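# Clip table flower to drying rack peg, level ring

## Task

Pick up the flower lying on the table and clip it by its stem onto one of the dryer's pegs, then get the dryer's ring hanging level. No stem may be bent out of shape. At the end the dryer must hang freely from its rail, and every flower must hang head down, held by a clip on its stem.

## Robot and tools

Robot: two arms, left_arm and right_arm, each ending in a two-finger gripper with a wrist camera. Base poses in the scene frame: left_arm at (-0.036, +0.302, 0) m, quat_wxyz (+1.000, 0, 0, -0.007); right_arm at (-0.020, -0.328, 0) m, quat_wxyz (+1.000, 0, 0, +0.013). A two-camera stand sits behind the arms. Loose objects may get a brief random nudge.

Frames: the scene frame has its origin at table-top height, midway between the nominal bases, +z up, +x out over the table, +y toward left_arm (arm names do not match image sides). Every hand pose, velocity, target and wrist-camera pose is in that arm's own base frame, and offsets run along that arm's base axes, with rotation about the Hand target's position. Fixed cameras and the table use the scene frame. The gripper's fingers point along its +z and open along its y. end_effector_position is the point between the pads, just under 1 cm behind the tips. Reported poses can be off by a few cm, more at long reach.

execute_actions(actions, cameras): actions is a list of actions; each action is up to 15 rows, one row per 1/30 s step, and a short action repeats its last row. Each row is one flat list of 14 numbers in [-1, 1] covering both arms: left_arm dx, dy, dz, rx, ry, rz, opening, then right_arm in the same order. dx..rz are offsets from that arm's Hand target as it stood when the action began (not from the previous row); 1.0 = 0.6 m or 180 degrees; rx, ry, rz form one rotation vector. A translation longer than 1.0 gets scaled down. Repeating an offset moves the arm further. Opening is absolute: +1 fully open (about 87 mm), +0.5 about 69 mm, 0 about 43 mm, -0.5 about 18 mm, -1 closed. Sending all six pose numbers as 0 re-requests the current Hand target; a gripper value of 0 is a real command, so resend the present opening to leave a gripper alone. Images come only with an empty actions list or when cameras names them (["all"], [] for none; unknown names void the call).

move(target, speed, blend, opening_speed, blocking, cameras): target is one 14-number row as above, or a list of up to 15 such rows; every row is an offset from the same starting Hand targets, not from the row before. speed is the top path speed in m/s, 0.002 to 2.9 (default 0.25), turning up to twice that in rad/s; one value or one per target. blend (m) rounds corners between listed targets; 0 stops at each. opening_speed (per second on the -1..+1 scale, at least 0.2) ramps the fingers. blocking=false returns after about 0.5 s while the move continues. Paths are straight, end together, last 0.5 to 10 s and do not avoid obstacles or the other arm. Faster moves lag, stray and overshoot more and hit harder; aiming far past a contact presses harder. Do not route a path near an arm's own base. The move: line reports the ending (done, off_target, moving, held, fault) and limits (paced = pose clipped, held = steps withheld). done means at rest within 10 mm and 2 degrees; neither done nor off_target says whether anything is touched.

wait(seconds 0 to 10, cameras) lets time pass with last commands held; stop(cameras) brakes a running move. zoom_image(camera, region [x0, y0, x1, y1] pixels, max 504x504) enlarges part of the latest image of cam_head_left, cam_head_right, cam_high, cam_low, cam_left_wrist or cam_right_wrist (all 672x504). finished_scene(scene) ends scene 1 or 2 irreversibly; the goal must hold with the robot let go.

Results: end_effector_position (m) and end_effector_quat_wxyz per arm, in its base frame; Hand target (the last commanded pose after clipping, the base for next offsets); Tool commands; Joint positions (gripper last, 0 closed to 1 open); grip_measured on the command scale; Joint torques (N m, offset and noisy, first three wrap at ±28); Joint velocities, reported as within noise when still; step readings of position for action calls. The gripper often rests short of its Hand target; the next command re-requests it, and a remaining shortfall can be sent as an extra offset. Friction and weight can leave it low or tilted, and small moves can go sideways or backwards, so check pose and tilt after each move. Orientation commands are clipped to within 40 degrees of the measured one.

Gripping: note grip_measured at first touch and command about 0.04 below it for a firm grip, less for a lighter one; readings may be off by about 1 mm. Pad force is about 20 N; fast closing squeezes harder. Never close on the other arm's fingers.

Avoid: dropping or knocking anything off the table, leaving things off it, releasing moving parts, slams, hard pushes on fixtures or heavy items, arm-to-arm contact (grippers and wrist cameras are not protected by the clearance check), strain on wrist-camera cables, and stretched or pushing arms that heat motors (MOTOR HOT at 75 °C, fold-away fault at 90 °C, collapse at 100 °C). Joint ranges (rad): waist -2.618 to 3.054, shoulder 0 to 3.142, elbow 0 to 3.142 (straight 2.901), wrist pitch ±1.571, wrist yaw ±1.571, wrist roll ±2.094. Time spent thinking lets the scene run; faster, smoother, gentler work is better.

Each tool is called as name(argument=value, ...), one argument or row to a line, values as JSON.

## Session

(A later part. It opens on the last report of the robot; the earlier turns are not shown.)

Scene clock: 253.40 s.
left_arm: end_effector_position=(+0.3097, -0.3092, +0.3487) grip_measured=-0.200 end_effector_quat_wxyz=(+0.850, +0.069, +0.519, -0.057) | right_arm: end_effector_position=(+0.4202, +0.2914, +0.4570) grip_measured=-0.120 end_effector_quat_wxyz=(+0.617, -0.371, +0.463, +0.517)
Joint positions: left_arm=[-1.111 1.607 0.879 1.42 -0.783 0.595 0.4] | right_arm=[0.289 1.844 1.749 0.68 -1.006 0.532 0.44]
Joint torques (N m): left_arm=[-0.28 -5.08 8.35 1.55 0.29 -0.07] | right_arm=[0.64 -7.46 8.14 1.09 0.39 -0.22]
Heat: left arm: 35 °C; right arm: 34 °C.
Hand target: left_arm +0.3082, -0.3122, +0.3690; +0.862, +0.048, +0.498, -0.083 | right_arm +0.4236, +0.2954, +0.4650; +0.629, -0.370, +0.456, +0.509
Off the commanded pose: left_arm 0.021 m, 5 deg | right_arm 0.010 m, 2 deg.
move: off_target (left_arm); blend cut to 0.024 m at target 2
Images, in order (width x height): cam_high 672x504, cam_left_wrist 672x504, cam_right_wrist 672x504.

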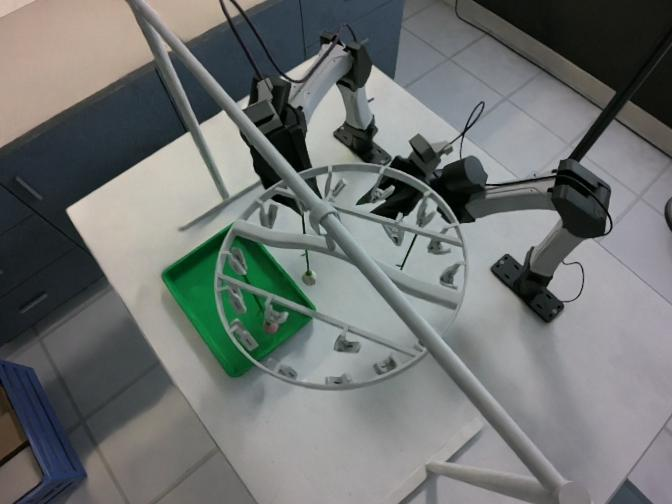

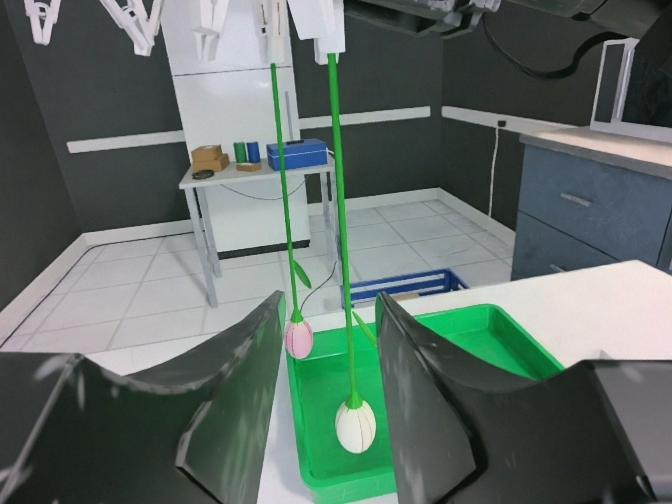

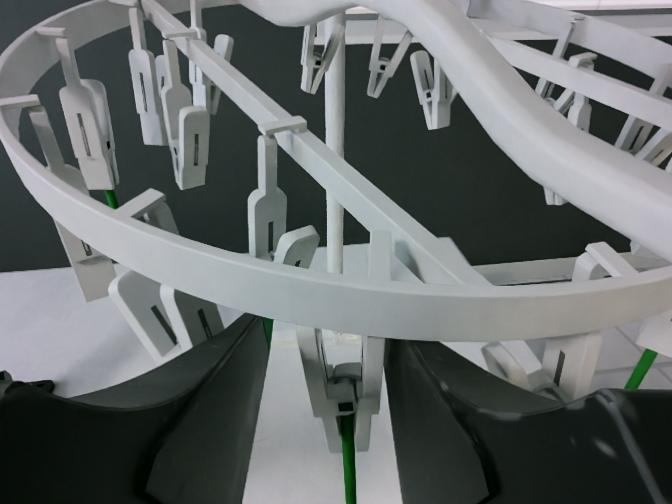

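move(
  target=[0.1422,-0.0338,0.01,0,0,0,-0.2,0,0,0,0,0,0,-0.12],
  speed=0.12,
  cameras=["cam_left_wrist","cam_right_wrist"],
)

Scene clock: 256.93 s.
left_arm: end_effector_position=(+0.3924, -0.3247, +0.3638) grip_measured=-0.200 end_effector_quat_wxyz=(+0.859, +0.046, +0.506, -0.068) | right_arm: end_effector_position=(+0.4202, +0.2914, +0.4570) grip_measured=-0.120 end_effector_quat_wxyz=(+0.617, -0.371, +0.463, +0.517)
Joint positions: left_arm=[-0.929 1.796 1.146 1.301 -0.645 0.442 0.4] | right_arm=[0.289 1.844 1.749 0.68 -1.006 0.532 0.44]
Joint torques (N m): left_arm=[0.03 -7.02 8.83 0.99 0.27 -0.07] | right_arm=[0.62 -7.46 8.14 1.09 0.39 -0.22]
Heat: left arm: 36 °C; right arm: 34 °C.
Hand target: left_arm +0.3935, -0.3325, +0.3750; +0.862, +0.048, +0.498, -0.083 | right_arm +0.4236, +0.2954, +0.4650; +0.629, -0.370, +0.456, +0.509
Off the commanded pose: left_arm 0.014 m, 2 deg | right_arm 0.010 m, 2 deg.
move: off_target (left_arm)
Images, in order (width x height): cam_left_wrist 672x504, cam_right_wrist 672x504.

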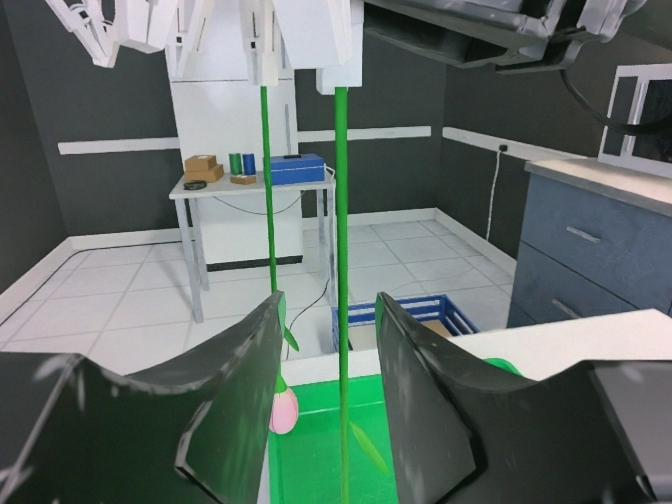

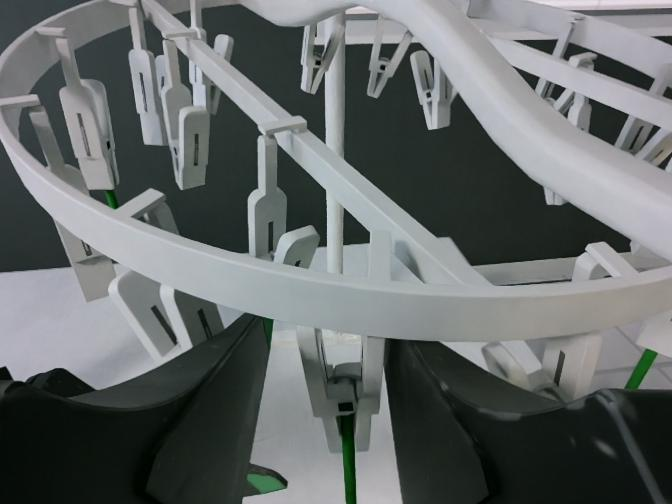

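move(
  target=[0.0722,-0.02,-0.0083,0,0,0,-0.2,0,0,0,0,0,0,-0.12],
  speed=0.08,
  cameras=["cam_left_wrist","cam_right_wrist"],
)

zoom_image(
  camera="cam_right_wrist",
  region=[230, 300, 470, 504],
)

Scene clock: 259.17 s.
left_arm: end_effector_position=(+0.4355, -0.3365, +0.3600) grip_measured=-0.200 end_effector_quat_wxyz=(+0.859, +0.045, +0.505, -0.069) | right_arm: end_effector_position=(+0.4202, +0.2914, +0.4570) grip_measured=-0.120 end_effector_quat_wxyz=(+0.617, -0.371, +0.463, +0.517)
Joint positions: left_arm=[-0.861 1.925 1.304 1.247 -0.592 0.393 0.4] | right_arm=[0.289 1.844 1.749 0.68 -1.006 0.532 0.44]
Joint torques (N m): left_arm=[0.1 -8.12 9.02 1.05 0.22 -0.04] | right_arm=[0.64 -7.47 8.14 1.09 0.39 -0.22]
Heat: left arm: 36 °C; right arm: 34 °C.
Hand target: left_arm +0.4368, -0.3445, +0.3700; +0.862, +0.048, +0.498, -0.083 | right_arm +0.4236, +0.2954, +0.4650; +0.629, -0.370, +0.456, +0.509
Off the commanded pose: left_arm 0.013 m, 2 deg | right_arm 0.010 m, 2 deg.
move: off_target (left_arm)
Images, in order (width x height): cam_left_wrist 672x504, cam_right_wrist 672x504.

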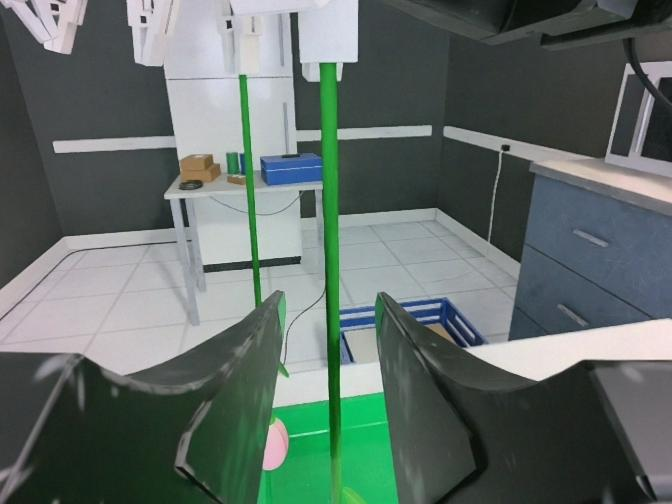

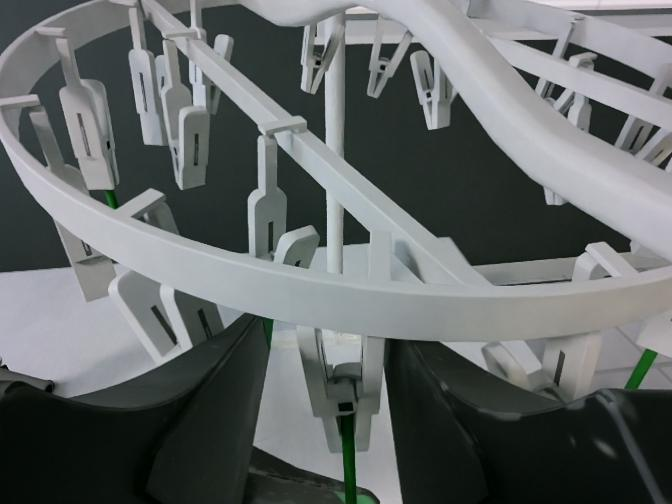

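Scaled by 2.100 from the camera's 672x504 image, which has a finer 960x720 frame.

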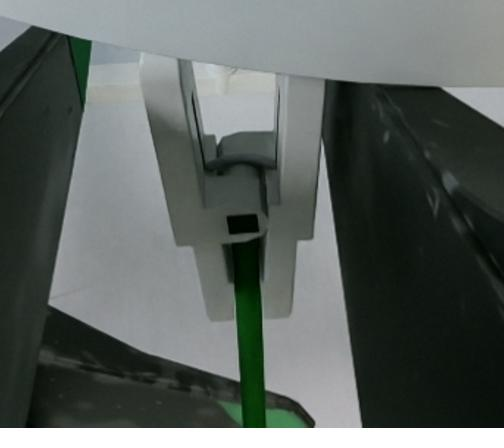

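move(
  target=[0,0,0,0,0,0,-1,0,0,0,0,0,0,-0.12],
  opening_speed=1.0,
  cameras=["cam_left_wrist","cam_right_wrist"],
)

Scene clock: 260.93 s.
left_arm: end_effector_position=(+0.4356, -0.3367, +0.3597) grip_measured=-0.886 end_effector_quat_wxyz=(+0.859, +0.045, +0.505, -0.069) | right_arm: end_effector_position=(+0.4202, +0.2914, +0.4570) grip_measured=-0.120 end_effector_quat_wxyz=(+0.617, -0.371, +0.463, +0.517)
Joint positions: left_arm=[-0.861 1.925 1.304 1.246 -0.592 0.391 0.057] | right_arm=[0.289 1.844 1.749 0.68 -1.006 0.532 0.44]
Joint torques (N m): left_arm=[0.17 -8.16 8.77 1.04 0.27 -0.07] | right_arm=[0.64 -7.46 8.14 1.09 0.39 -0.22]
Heat: left arm: 36 °C; right arm: 34 °C.
Hand target: left_arm +0.4368, -0.3445, +0.3700; +0.862, +0.048, +0.498, -0.083 | right_arm +0.4236, +0.2954, +0.4650; +0.629, -0.370, +0.456, +0.509
Off the commanded pose: left_arm 0.013 m, 2 deg | right_arm 0.010 m, 2 deg.
move: off_target (left_arm)
Images, in order (width x height): cam_left_wrist 672x504, cam_right_wrist 672x504.

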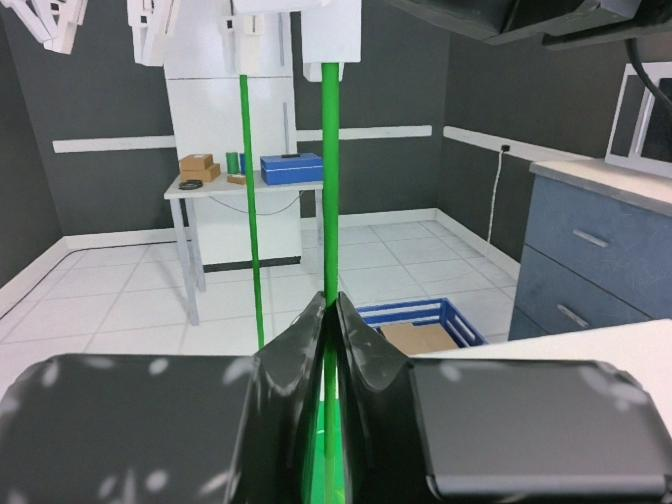

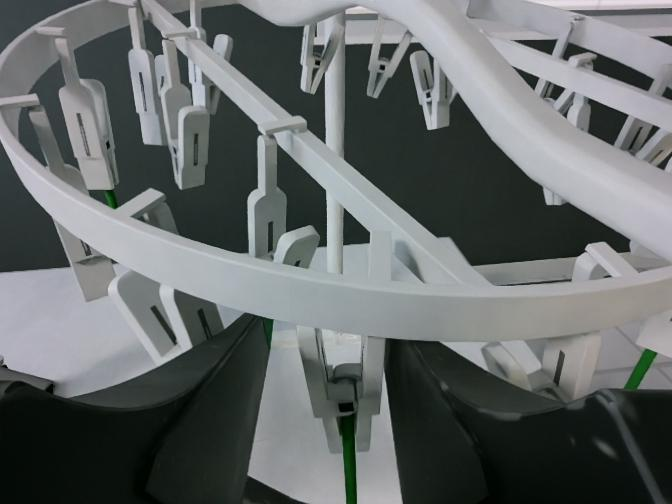

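move(
  target=[0,0,0,0,0,0,-1,0,0,0,0,0,0,-0.75],
  opening_speed=0.5,
  cameras=["cam_left_wrist","cam_right_wrist"],
)

zoom_image(
  camera="cam_right_wrist",
  region=[230, 300, 470, 504],
)

Scene clock: 263.17 s.
left_arm: end_effector_position=(+0.4324, -0.3408, +0.3597) grip_measured=-0.886 end_effector_quat_wxyz=(+0.859, +0.047, +0.505, -0.074) | right_arm: end_effector_position=(+0.4222, +0.2913, +0.4575) grip_measured=-0.443 end_effector_quat_wxyz=(+0.620, -0.369, +0.463, +0.515)
Joint positions: left_arm=[-0.87 1.925 1.304 1.246 -0.592 0.389 0.057] | right_arm=[0.289 1.847 1.752 0.68 -0.998 0.527 0.279]
Joint torques (N m): left_arm=[0.06 -8.23 8.95 1.05 0.19 -0.04] | right_arm=[0.64 -7.61 8.09 1.09 0.32 -0.18]
Heat: left arm: 37 °C; right arm: 34 °C.
Hand target: left_arm +0.4368, -0.3445, +0.3700; +0.862, +0.048, +0.498, -0.083 | right_arm +0.4236, +0.2954, +0.4650; +0.629, -0.370, +0.456, +0.509
Off the commanded pose: left_arm 0.012 m, 1 deg | right_arm 0.009 m, 1 deg.
move: off_target (left_arm)
Images, in order (width x height): cam_left_wrist 672x504, cam_right_wrist 672x504.

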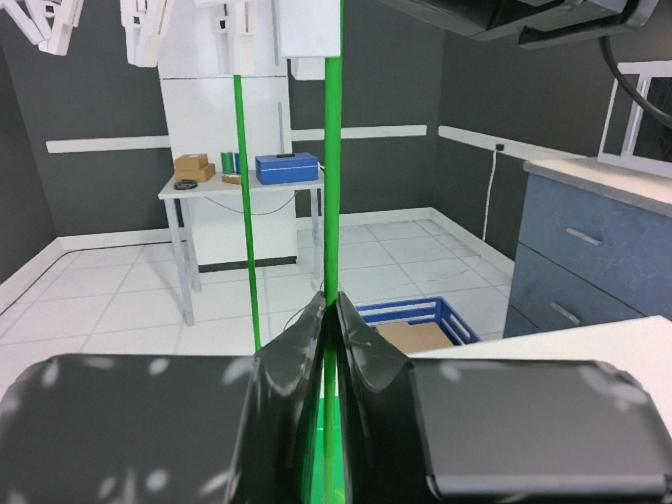

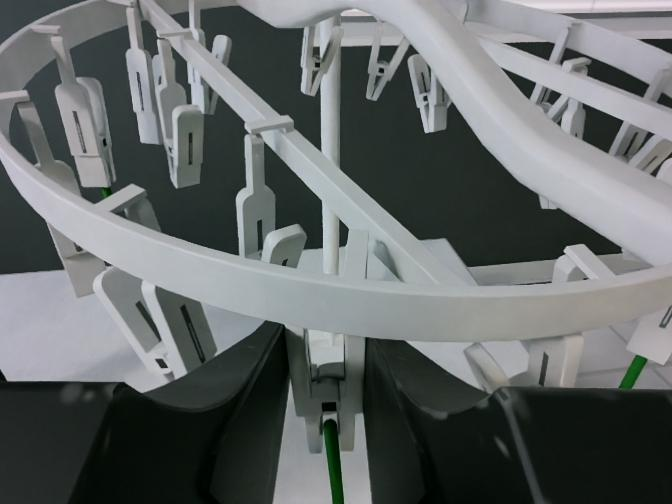

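Scaled by 2.100 from the camera's 672x504 image, which has a finer 960x720 frame.

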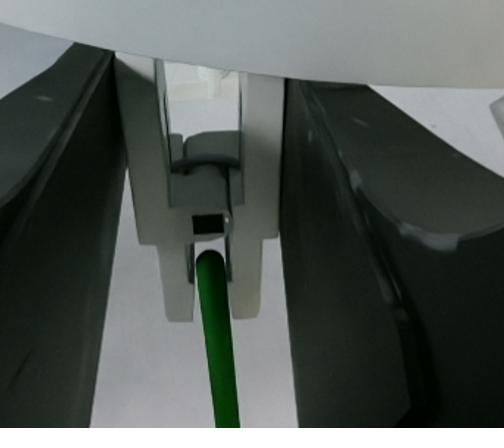

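move(
  target=[-0.0073,0.0062,-0.1083,0,0,0,-1,0,0,0,0,0,0,-0.75],
  speed=0.08,
  cameras=["cam_left_wrist","cam_right_wrist"],
)

zoom_image(
  camera="cam_right_wrist",
  region=[230, 300, 470, 504],
)

Scene clock: 266.30 s.
left_arm: end_effector_position=(+0.4337, -0.3423, +0.3006) grip_measured=-0.886 end_effector_quat_wxyz=(+0.855, +0.053, +0.511, -0.070) | right_arm: end_effector_position=(+0.4222, +0.2913, +0.4575) grip_measured=-0.443 end_effector_quat_wxyz=(+0.620, -0.369, +0.463, +0.515)
Joint positions: left_arm=[-0.87 2.021 1.2 1.425 -0.592 0.389 0.057] | right_arm=[0.289 1.847 1.752 0.68 -0.998 0.527 0.279]
Joint torques (N m): left_arm=[0.01 -8.77 4.81 1.78 0.19 -0.04] | right_arm=[0.64 -7.6 8.08 1.09 0.32 -0.17]
Heat: left arm: 37 °C; right arm: 35 °C.
Hand target: left_arm +0.4324, -0.3408, +0.3050; +0.862, +0.048, +0.498, -0.083 | right_arm +0.4236, +0.2954, +0.4650; +0.629, -0.370, +0.456, +0.509
Off the commanded pose: left_arm 0.005 m, 2 deg | right_arm 0.009 m, 1 deg.
move: done
Images, in order (width x height): cam_left_wrist 672x504, cam_right_wrist 672x504.

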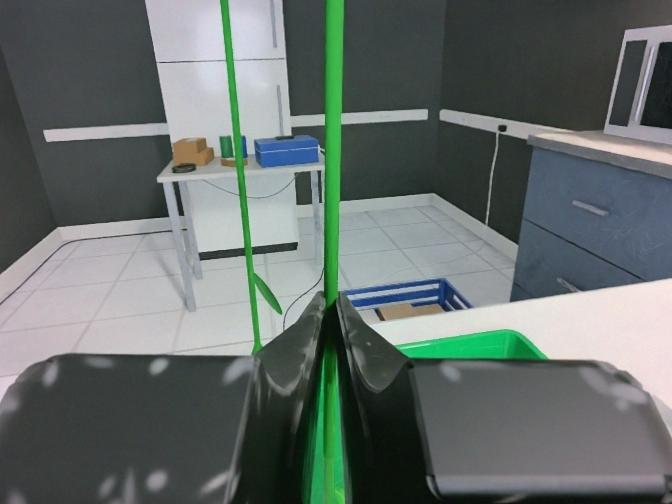

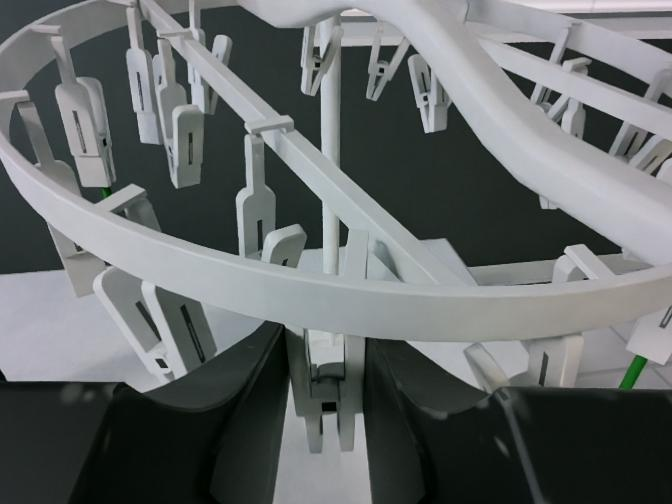

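Scaled by 2.100 from the camera's 672x504 image, which has a finer 960x720 frame.

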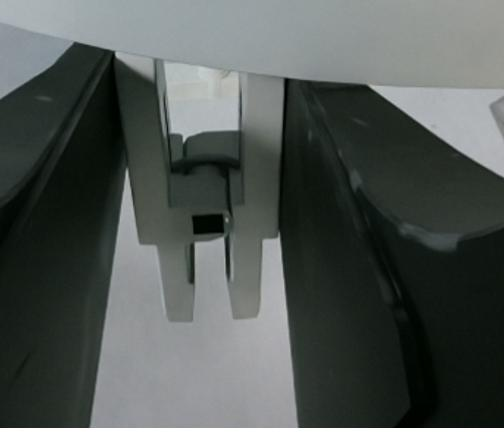

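move(
  target=[
    [-0.2107,0.0397,0,0,0,0,-1,0,0,0.0333,0,0,0,-0.75],
    [-0.329,0.0847,0.02,0,0,0,-1,0,0,0.0333,0,0,0,-0.75],
    [-0.3727,0.2847,0.04,0,0,-0.02,-1,0,0,0.0333,0,0,0,-0.75],
    [-0.379,0.4597,0.05,0,0,-0.0389,-1,0,0,0.0333,0,0,0,-0.75],
  ],
  speed=[0.12,0.2,0.2,0.2],
  blend=[0.03,0.04,0.04,0],
  cameras=["cam_left_wrist","cam_right_wrist"],
)

Scene clock: 272.30 s.
left_arm: end_effector_position=(+0.2109, -0.0652, +0.3204) grip_measured=-0.886 end_effector_quat_wxyz=(+0.851, +0.078, +0.503, -0.129) | right_arm: end_effector_position=(+0.4221, +0.2912, +0.4785) grip_measured=-0.443 end_effector_quat_wxyz=(+0.621, -0.370, +0.461, +0.514)
Joint positions: left_arm=[-0.289 0.041 0.263 0.281 0.013 -0.003 0.057] | right_arm=[0.289 1.864 1.856 0.597 -0.998 0.527 0.279]
Joint torques (N m): left_arm=[0.36 3.23 8.91 1.34 0.04 -0.02] | right_arm=[0.64 -7.56 7.9 1.05 0.32 -0.17]
Heat: left arm: 36 °C; right arm: 35 °C.
Hand target: left_arm +0.2050, -0.0650, +0.3350; +0.855, +0.078, +0.494, -0.135 | right_arm +0.4236, +0.2954, +0.4850; +0.629, -0.370, +0.456, +0.509
Off the commanded pose: left_arm 0.016 m, 1 deg | right_arm 0.008 m, 1 deg.
move: off_target (left_arm); blend cut to 0.0384 m at target 2
Images, in order (width x height): cam_left_wrist 672x504, cam_right_wrist 672x504.

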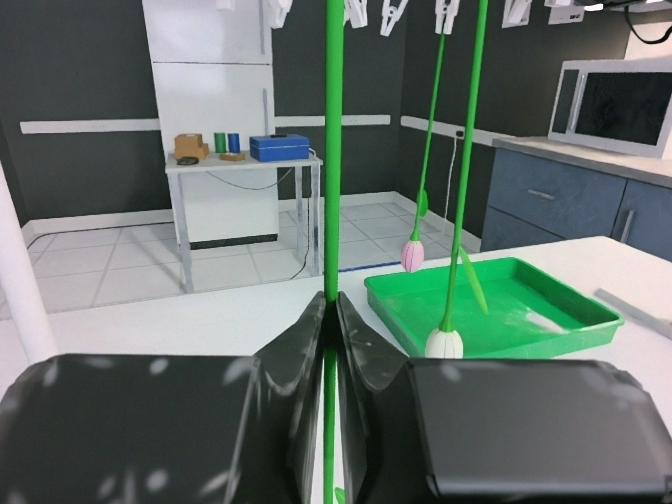

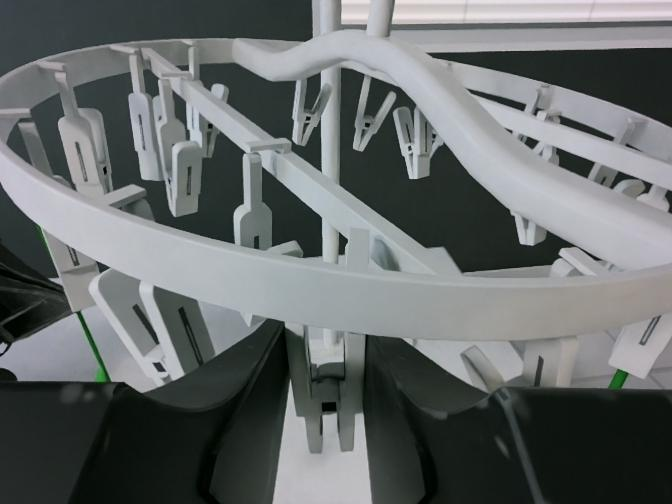

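move(
  target=[0,0,0,0,0,0,-1,0,0,0,0,0,0,0.0],
  opening_speed=0.5,
  cameras=["cam_right_wrist","cam_high"],
)

Scene clock: 274.73 s.
left_arm: end_effector_position=(+0.2108, -0.0655, +0.3204) grip_measured=-0.886 end_effector_quat_wxyz=(+0.851, +0.078, +0.503, -0.130) | right_arm: end_effector_position=(+0.4222, +0.2913, +0.4783) grip_measured=+0.000 end_effector_quat_wxyz=(+0.621, -0.370, +0.462, +0.515)
Joint positions: left_arm=[-0.289 0.041 0.263 0.281 0.014 -0.005 0.057] | right_arm=[0.289 1.864 1.856 0.596 -0.998 0.527 0.5]
Joint torques (N m): left_arm=[0.36 3.08 9.05 1.34 0.04 -0.02] | right_arm=[0.64 -7.57 7.91 1.06 0.32 -0.17]
Heat: left arm: 36 °C; right arm: 35 °C.
Hand target: left_arm +0.2050, -0.0650, +0.3350; +0.855, +0.078, +0.494, -0.135 | right_arm +0.4236, +0.2954, +0.4850; +0.629, -0.370, +0.456, +0.509
Off the commanded pose: left_arm 0.016 m, 1 deg | right_arm 0.008 m, 1 deg.
move: off_target (left_arm)
Images, in order (width x height): cam_high 672x504, cam_right_wrist 672x504.

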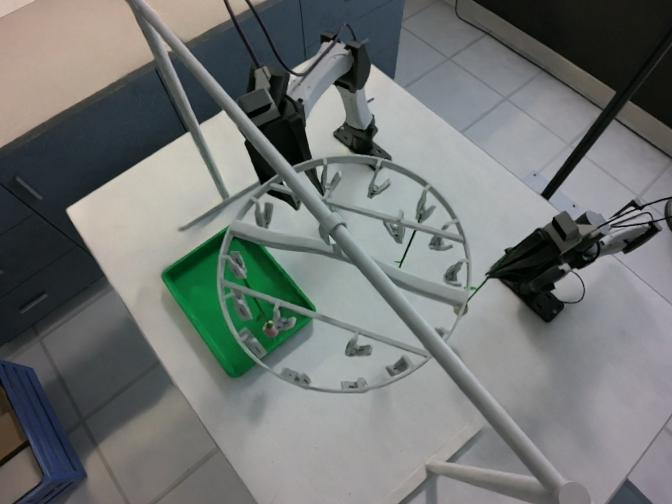

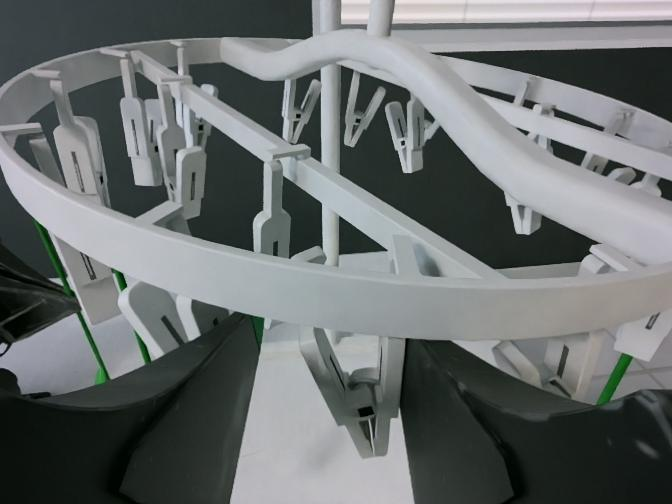

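move(
  target=[
    [0,0,0,0,0,0,-1,0.01,0,-0.0233,0,0,0,0.0],
    [0,0,0,0,0,0,-1,-0.046,-0.2173,-0.0233,0,0,0,0.0],
    [0,0,0,0,0,0,-1,-0.2727,-0.2557,-0.0083,0,0,-0.1833,0.0],
    [0,0,0,0,0,0,-1,-0.3643,-0.1007,0.025,0,0,-0.2222,0.0],
  ],
  speed=[0.06,0.12,0.25,0.25],
  blend=[0.006,0.03,0.04,0],
  cameras=["cam_right_wrist","cam_high","cam_left_wrist","cam_low"],
)

Scene clock: 279.97 s.
left_arm: end_effector_position=(+0.2108, -0.0655, +0.3204) grip_measured=-0.886 end_effector_quat_wxyz=(+0.851, +0.078, +0.503, -0.130) | right_arm: end_effector_position=(+0.2054, +0.2419, +0.4890) grip_measured=+0.000 end_effector_quat_wxyz=(+0.757, -0.198, +0.561, +0.270)
Joint positions: left_arm=[-0.289 0.041 0.263 0.281 0.014 -0.005 0.057] | right_arm=[1.097 0.914 1.224 0.011 0.396 -0.125 0.5]
Joint torques (N m): left_arm=[0.49 3.1 9.07 1.33 0 -0.03] | right_arm=[0.61 0.03 7.39 1.77 0.02 -0.15]
Heat: left arm: 36 °C; right arm: 35 °C.
Hand target: left_arm +0.2050, -0.0650, +0.3350; +0.855, +0.078, +0.494, -0.135 | right_arm +0.2050, +0.2350, +0.5000; +0.765, -0.191, +0.555, +0.263
Off the commanded pose: left_arm 0.016 m, 1 deg | right_arm 0.013 m, 2 deg.
move: off_target (left_arm, right_arm)
Images, in order (width x height): cam_high 672x504, cam_low 672x504, cam_left_wrist 672x504, cam_right_wrist 672x504.

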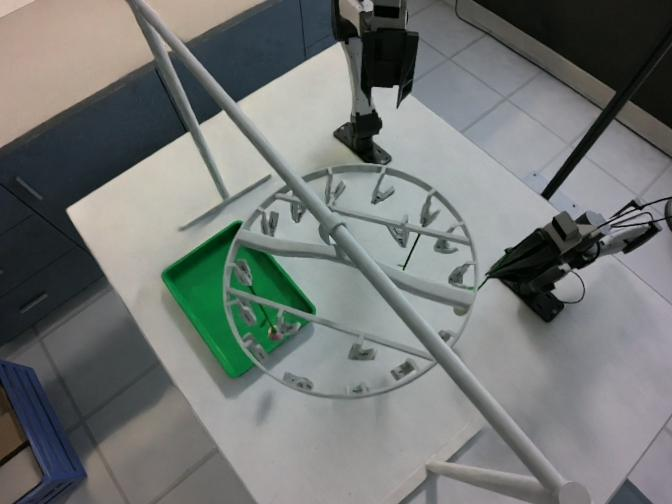

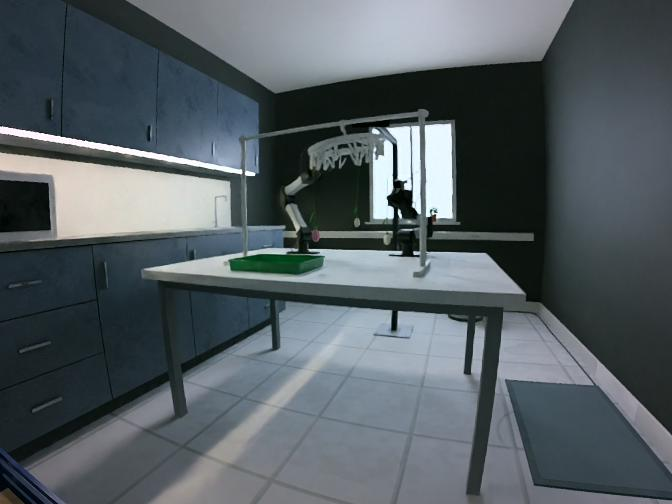

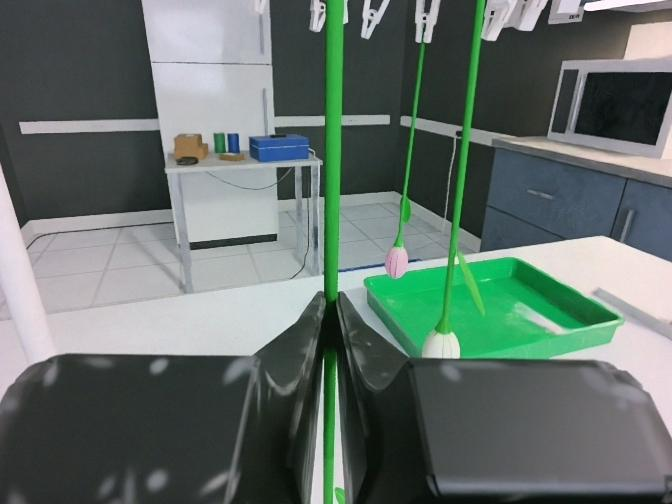

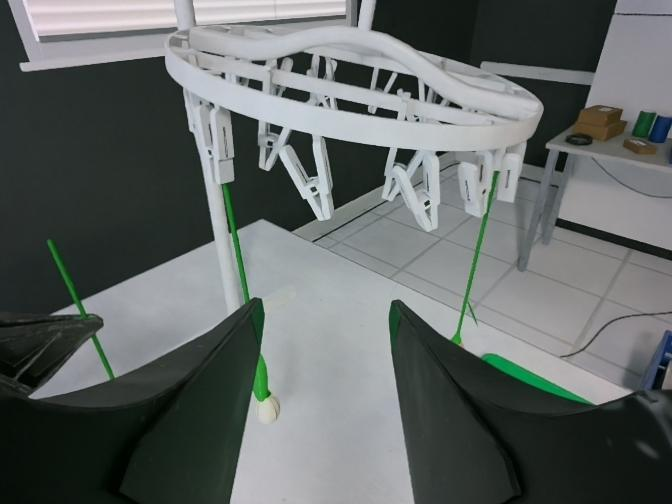

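zoom_image(
  camera="cam_right_wrist",
  region=[155, 10, 355, 160],
)

zoom_image(
  camera="cam_right_wrist",
  region=[355, 30, 555, 180],
)

Scaled by 2.520 from the camera's 672x504 image, which has a finer 960x720 frame.

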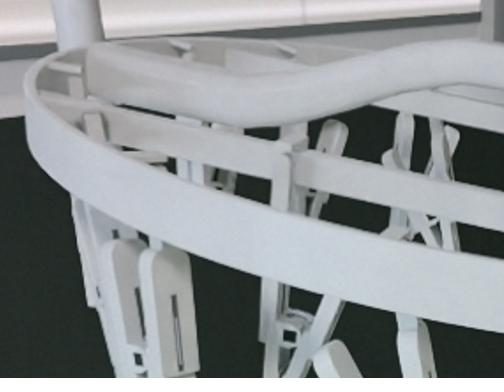

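Scaled by 2.520 from the camera's 672x504 image, which has a finer 960x720 frame.

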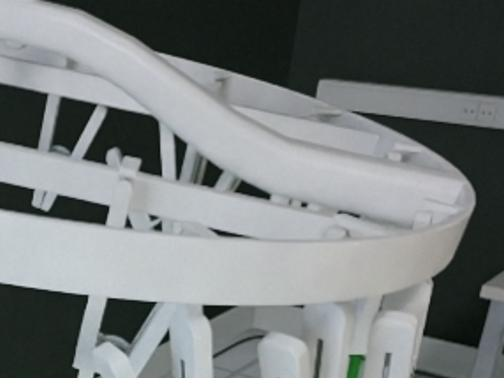

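move(
  target=[
    [0,0,0,0,0,0,-1,0.0795,0.2332,-0.03,0,0,-0.1333,0.1],
    [0,0,0,0,0,0,-1,0.225,0.2695,-0.03,0,0,-0.1333,0.1],
  ],
  speed=[0.22,0.12],
  blend=[0.02,0],
  cameras=["cam_right_wrist","cam_high"],
)

Scene clock: 293.77 s.
left_arm: end_effector_position=(+0.2108, -0.0655, +0.3204) grip_measured=-0.886 end_effector_quat_wxyz=(+0.851, +0.078, +0.503, -0.130) | right_arm: end_effector_position=(+0.3404, +0.3917, +0.4762) grip_measured=+0.100 end_effector_quat_wxyz=(+0.804, -0.069, +0.585, +0.083)
Joint positions: left_arm=[-0.289 0.041 0.263 0.281 0.014 -0.005 0.057] | right_arm=[1.134 1.793 1.781 0.496 0.855 -0.39 0.55]
Joint torques (N m): left_arm=[0.51 3.18 8.92 1.33 0.03 -0.04] | right_arm=[-0.03 -7.27 7.84 1.16 -0.47 0.19]
Heat: left arm: 36 °C; right arm: 36 °C.
Hand target: left_arm +0.2050, -0.0650, +0.3350; +0.855, +0.078, +0.494, -0.135 | right_arm +0.3400, +0.3967, +0.4820; +0.803, -0.072, +0.583, +0.098
Off the commanded pose: left_arm 0.016 m, 1 deg | right_arm 0.008 m, 2 deg.
move: off_target (left_arm)
Images, in order (width x height): cam_high 672x504, cam_right_wrist 672x504.

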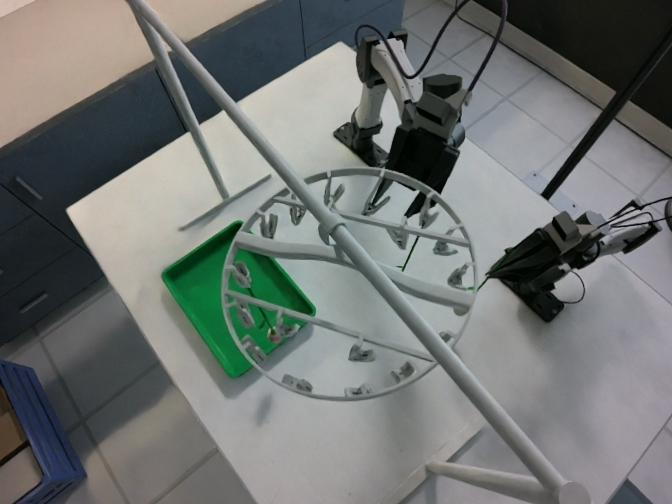

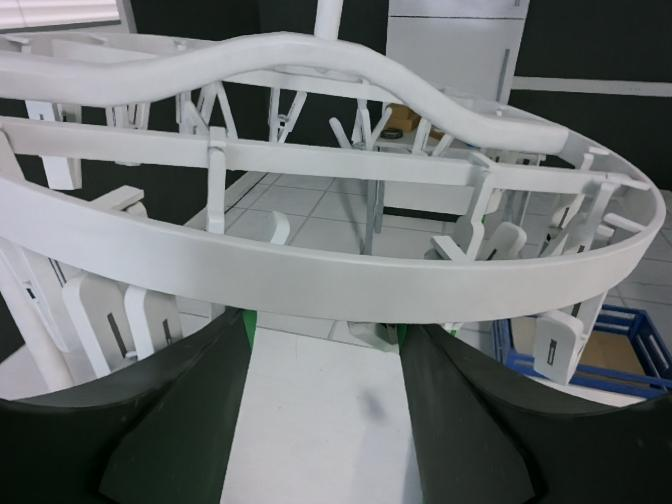

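zoom_image(
  camera="cam_right_wrist",
  region=[200, 200, 520, 420],
)

zoom_image(
  camera="cam_high",
  region=[340, 140, 500, 280],
)

Scaled by 1.575 from the camera's 672x504 image, which has a finer 960x720 frame.

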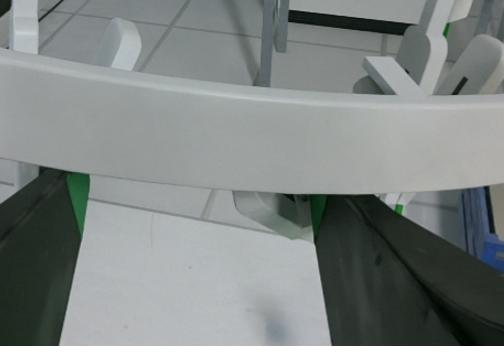

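Scaled by 3.150 from the camera's 672x504 image, which has a finer 960x720 frame.

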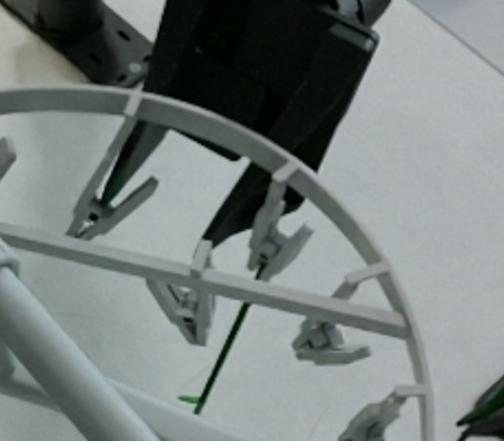

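move(
  target=[
    [0,0,0,0,0,0,-1,-0.0808,-0.0202,0,0,0,0,0.1],
    [0,0,0,0,0,0,-1,-0.0732,-0.0617,0,0,0,0.022,0.1],
    [0,0,0,0,0,0,-1,0.0077,-0.0408,0,0,0,0.022,0.1],
  ],
  speed=[0.1,0.1,0.1],
  blend=[0.008,0.01,0],
  cameras=["cam_right_wrist","cam_high"],
)

zoom_image(
  camera="cam_right_wrist",
  region=[200, 200, 520, 420],
)

zoom_image(
  camera="cam_high",
  region=[340, 140, 500, 280],
)

Scene clock: 297.57 s.
left_arm: end_effector_position=(+0.2108, -0.0655, +0.3204) grip_measured=-0.886 end_effector_quat_wxyz=(+0.851, +0.078, +0.503, -0.130) | right_arm: end_effector_position=(+0.3461, +0.3666, +0.4761) grip_measured=+0.100 end_effector_quat_wxyz=(+0.801, -0.087, +0.582, +0.110)
Joint positions: left_arm=[-0.289 0.041 0.263 0.281 0.014 -0.005 0.057] | right_arm=[1.07 1.675 1.655 0.448 0.738 -0.31 0.55]
Joint torques (N m): left_arm=[0.4 3.21 8.99 1.31 0.04 0.02] | right_arm=[-0.03 -6.42 8.02 1.27 -0.42 0.18]
Heat: left arm: 36 °C; right arm: 36 °C.
Hand target: left_arm +0.2050, -0.0650, +0.3350; +0.855, +0.078, +0.494, -0.135 | right_arm +0.3446, +0.3722, +0.4820; +0.799, -0.092, +0.580, +0.126
Off the commanded pose: left_arm 0.016 m, 1 deg | right_arm 0.008 m, 2 deg.
move: off_target (left_arm)
Images, in order (width x height): cam_high 672x504, cam_right_wrist 672x504.

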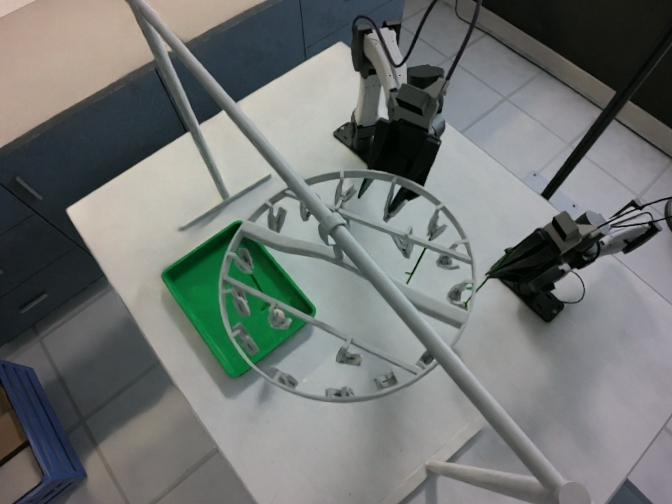

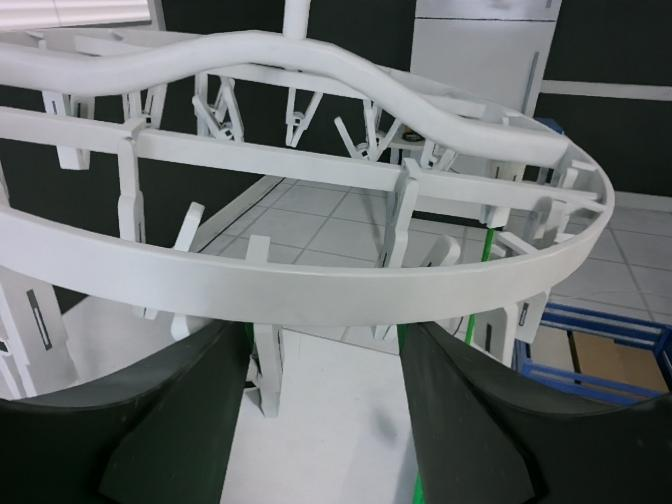

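Scaled by 1.575 from the camera's 672x504 image, which has a finer 960x720 frame.

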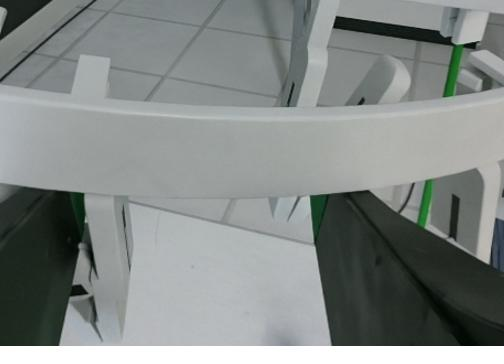

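Scaled by 3.150 from the camera's 672x504 image, which has a finer 960x720 frame.

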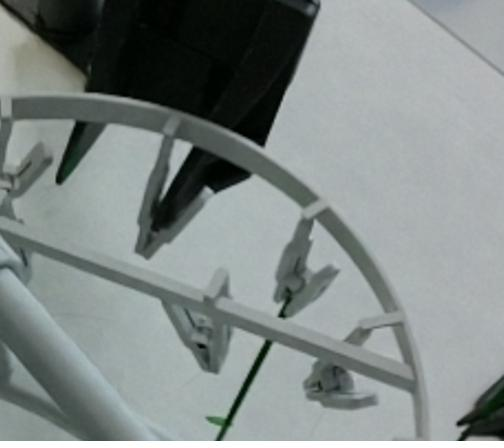

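move(
  target=[
    [0,0,0,0,0,0,-1,0.0098,-0.0263,0.0033,0,0,0.0333,-0.45],
    [0,0,0,0,0,0,-1,0.0445,-0.0818,0.0033,0,0,0.1222,-0.45],
    [0,0,0,0,0,0,-1,0.094,-0.1248,0.0033,0,0,0.2056,-0.45],
    [0,0,0,0,0,0,-1,0.1538,-0.1515,0.0017,0,0,0.2833,-0.45],
    [0,0,0,0,0,0,-1,0.2073,-0.1595,0,0,0,0.3389,-0.45],
    [0,0,0,0,0,0,-1,0.2382,-0.1582,-0.0017,0,0,0.3667,-0.45],
  ],
  speed=[0.05,0.1,0.1,0.1,0.1,0.08],
  blend=[0.01,0.02,0.02,0.02,0.015,0],
  opening_speed=0.5,
  cameras=["cam_right_wrist","cam_high","cam_left_wrist"],
)

Scene clock: 308.00 s.
left_arm: end_effector_position=(+0.2108, -0.0655, +0.3204) grip_measured=-0.886 end_effector_quat_wxyz=(+0.851, +0.078, +0.503, -0.130) | right_arm: end_effector_position=(+0.4867, +0.2824, +0.4813) grip_measured=-0.450 end_effector_quat_wxyz=(+0.619, -0.405, +0.423, +0.523)
Joint positions: left_arm=[-0.289 0.041 0.263 0.281 0.014 -0.005 0.057] | right_arm=[0.22 2.289 2.456 0.637 -1.118 0.688 0.275]
Joint torques (N m): left_arm=[0.39 3.15 9.03 1.32 0.02 -0.01] | right_arm=[-0.39 -9.89 7.02 0.77 0.17 0.57]
Heat: left arm: 37 °C; right arm: 36 °C.
Hand target: left_arm +0.2050, -0.0650, +0.3350; +0.855, +0.078, +0.494, -0.135 | right_arm +0.4875, +0.2773, +0.4810; +0.602, -0.393, +0.437, +0.541
Off the commanded pose: left_arm 0.016 m, 1 deg | right_arm 0.005 m, 4 deg.
move: off_target (left_arm, right_arm)
Images, in order (width x height): cam_high 672x504, cam_left_wrist 672x504, cam_right_wrist 672x504.

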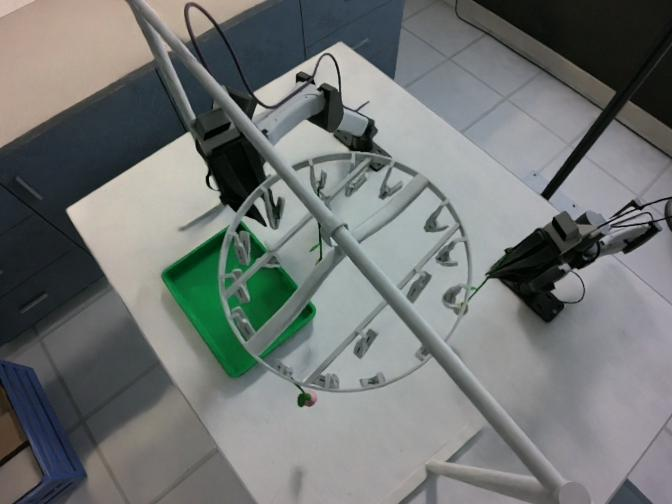

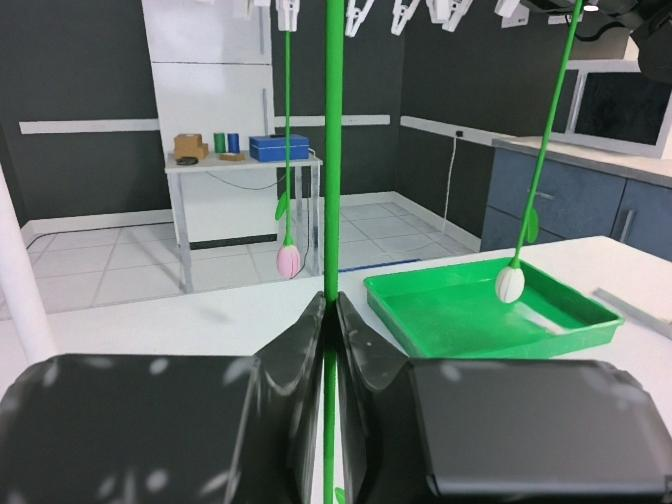

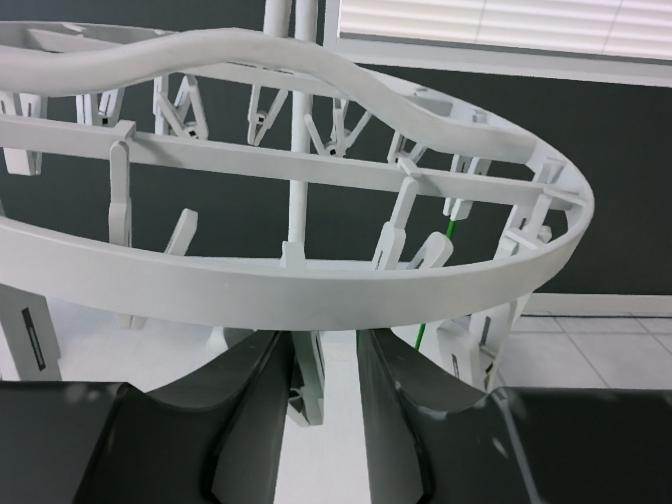

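move(
  target=[
    [0,0,0,0,0,0,-1,-0.01,0,0,0,0,0,-0.45],
    [0,0,0,0,0,0,-1,-0.0275,-0.1658,0,0,0,0,-0.45],
    [0,0,0,0,0,0,-1,-0.3792,-0.2255,0.01,0,0,-0.2167,-0.45],
    [0,0,0,0,0,0,-1,-0.4535,-0.0622,0.0317,0,0,-0.2889,-0.45],
  ],
  speed=[0.05,0.12,0.25,0.25],
  blend=[0.003,0.03,0.04,0],
  cameras=["cam_right_wrist","cam_high","cam_left_wrist"],
)

Scene clock: 314.07 s.
left_arm: end_effector_position=(+0.2108, -0.0655, +0.3204) grip_measured=-0.886 end_effector_quat_wxyz=(+0.851, +0.078, +0.503, -0.130) | right_arm: end_effector_position=(+0.2152, +0.2467, +0.4818) grip_measured=-0.450 end_effector_quat_wxyz=(+0.764, -0.181, +0.578, +0.221)
Joint positions: left_arm=[-0.289 0.041 0.263 0.281 0.014 -0.005 0.057] | right_arm=[1.16 0.966 1.228 0.056 0.552 -0.192 0.275]
Joint torques (N m): left_arm=[0.51 3.04 8.88 1.32 0.01 -0.02] | right_arm=[0.58 -0.18 7.45 2.13 0.01 -0.15]
Heat: left arm: 37 °C; right arm: 35 °C.
Hand target: left_arm +0.2050, -0.0650, +0.3350; +0.855, +0.078, +0.494, -0.135 | right_arm +0.2154, +0.2400, +0.5000; +0.778, -0.162, +0.565, +0.223
Off the commanded pose: left_arm 0.016 m, 1 deg | right_arm 0.019 m, 3 deg.
move: off_target (left_arm, right_arm)
Images, in order (width x height): cam_high 672x504, cam_left_wrist 672x504, cam_right_wrist 672x504.

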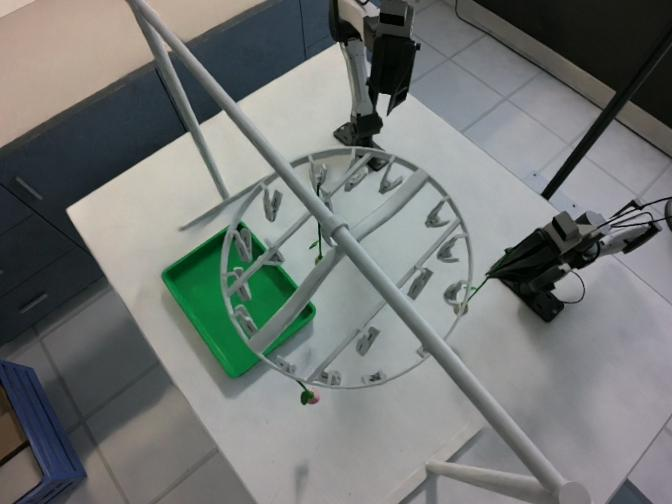

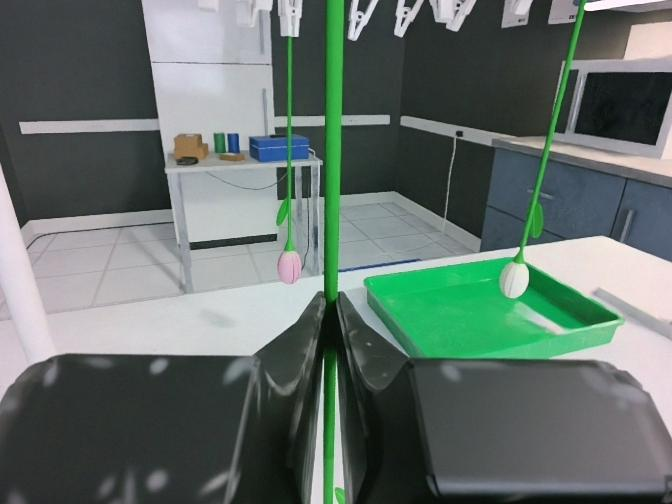

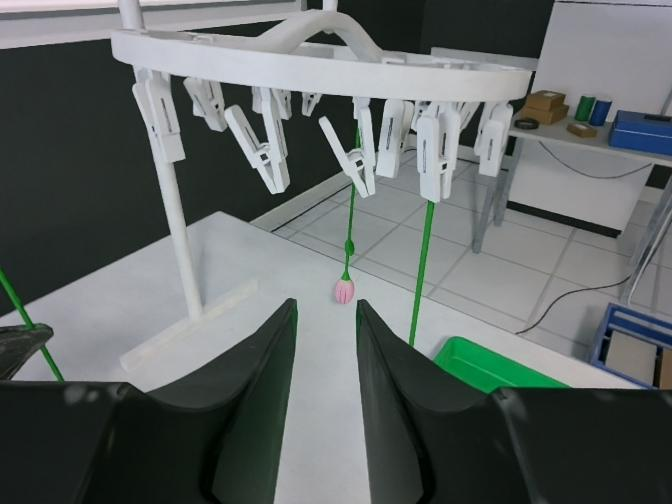

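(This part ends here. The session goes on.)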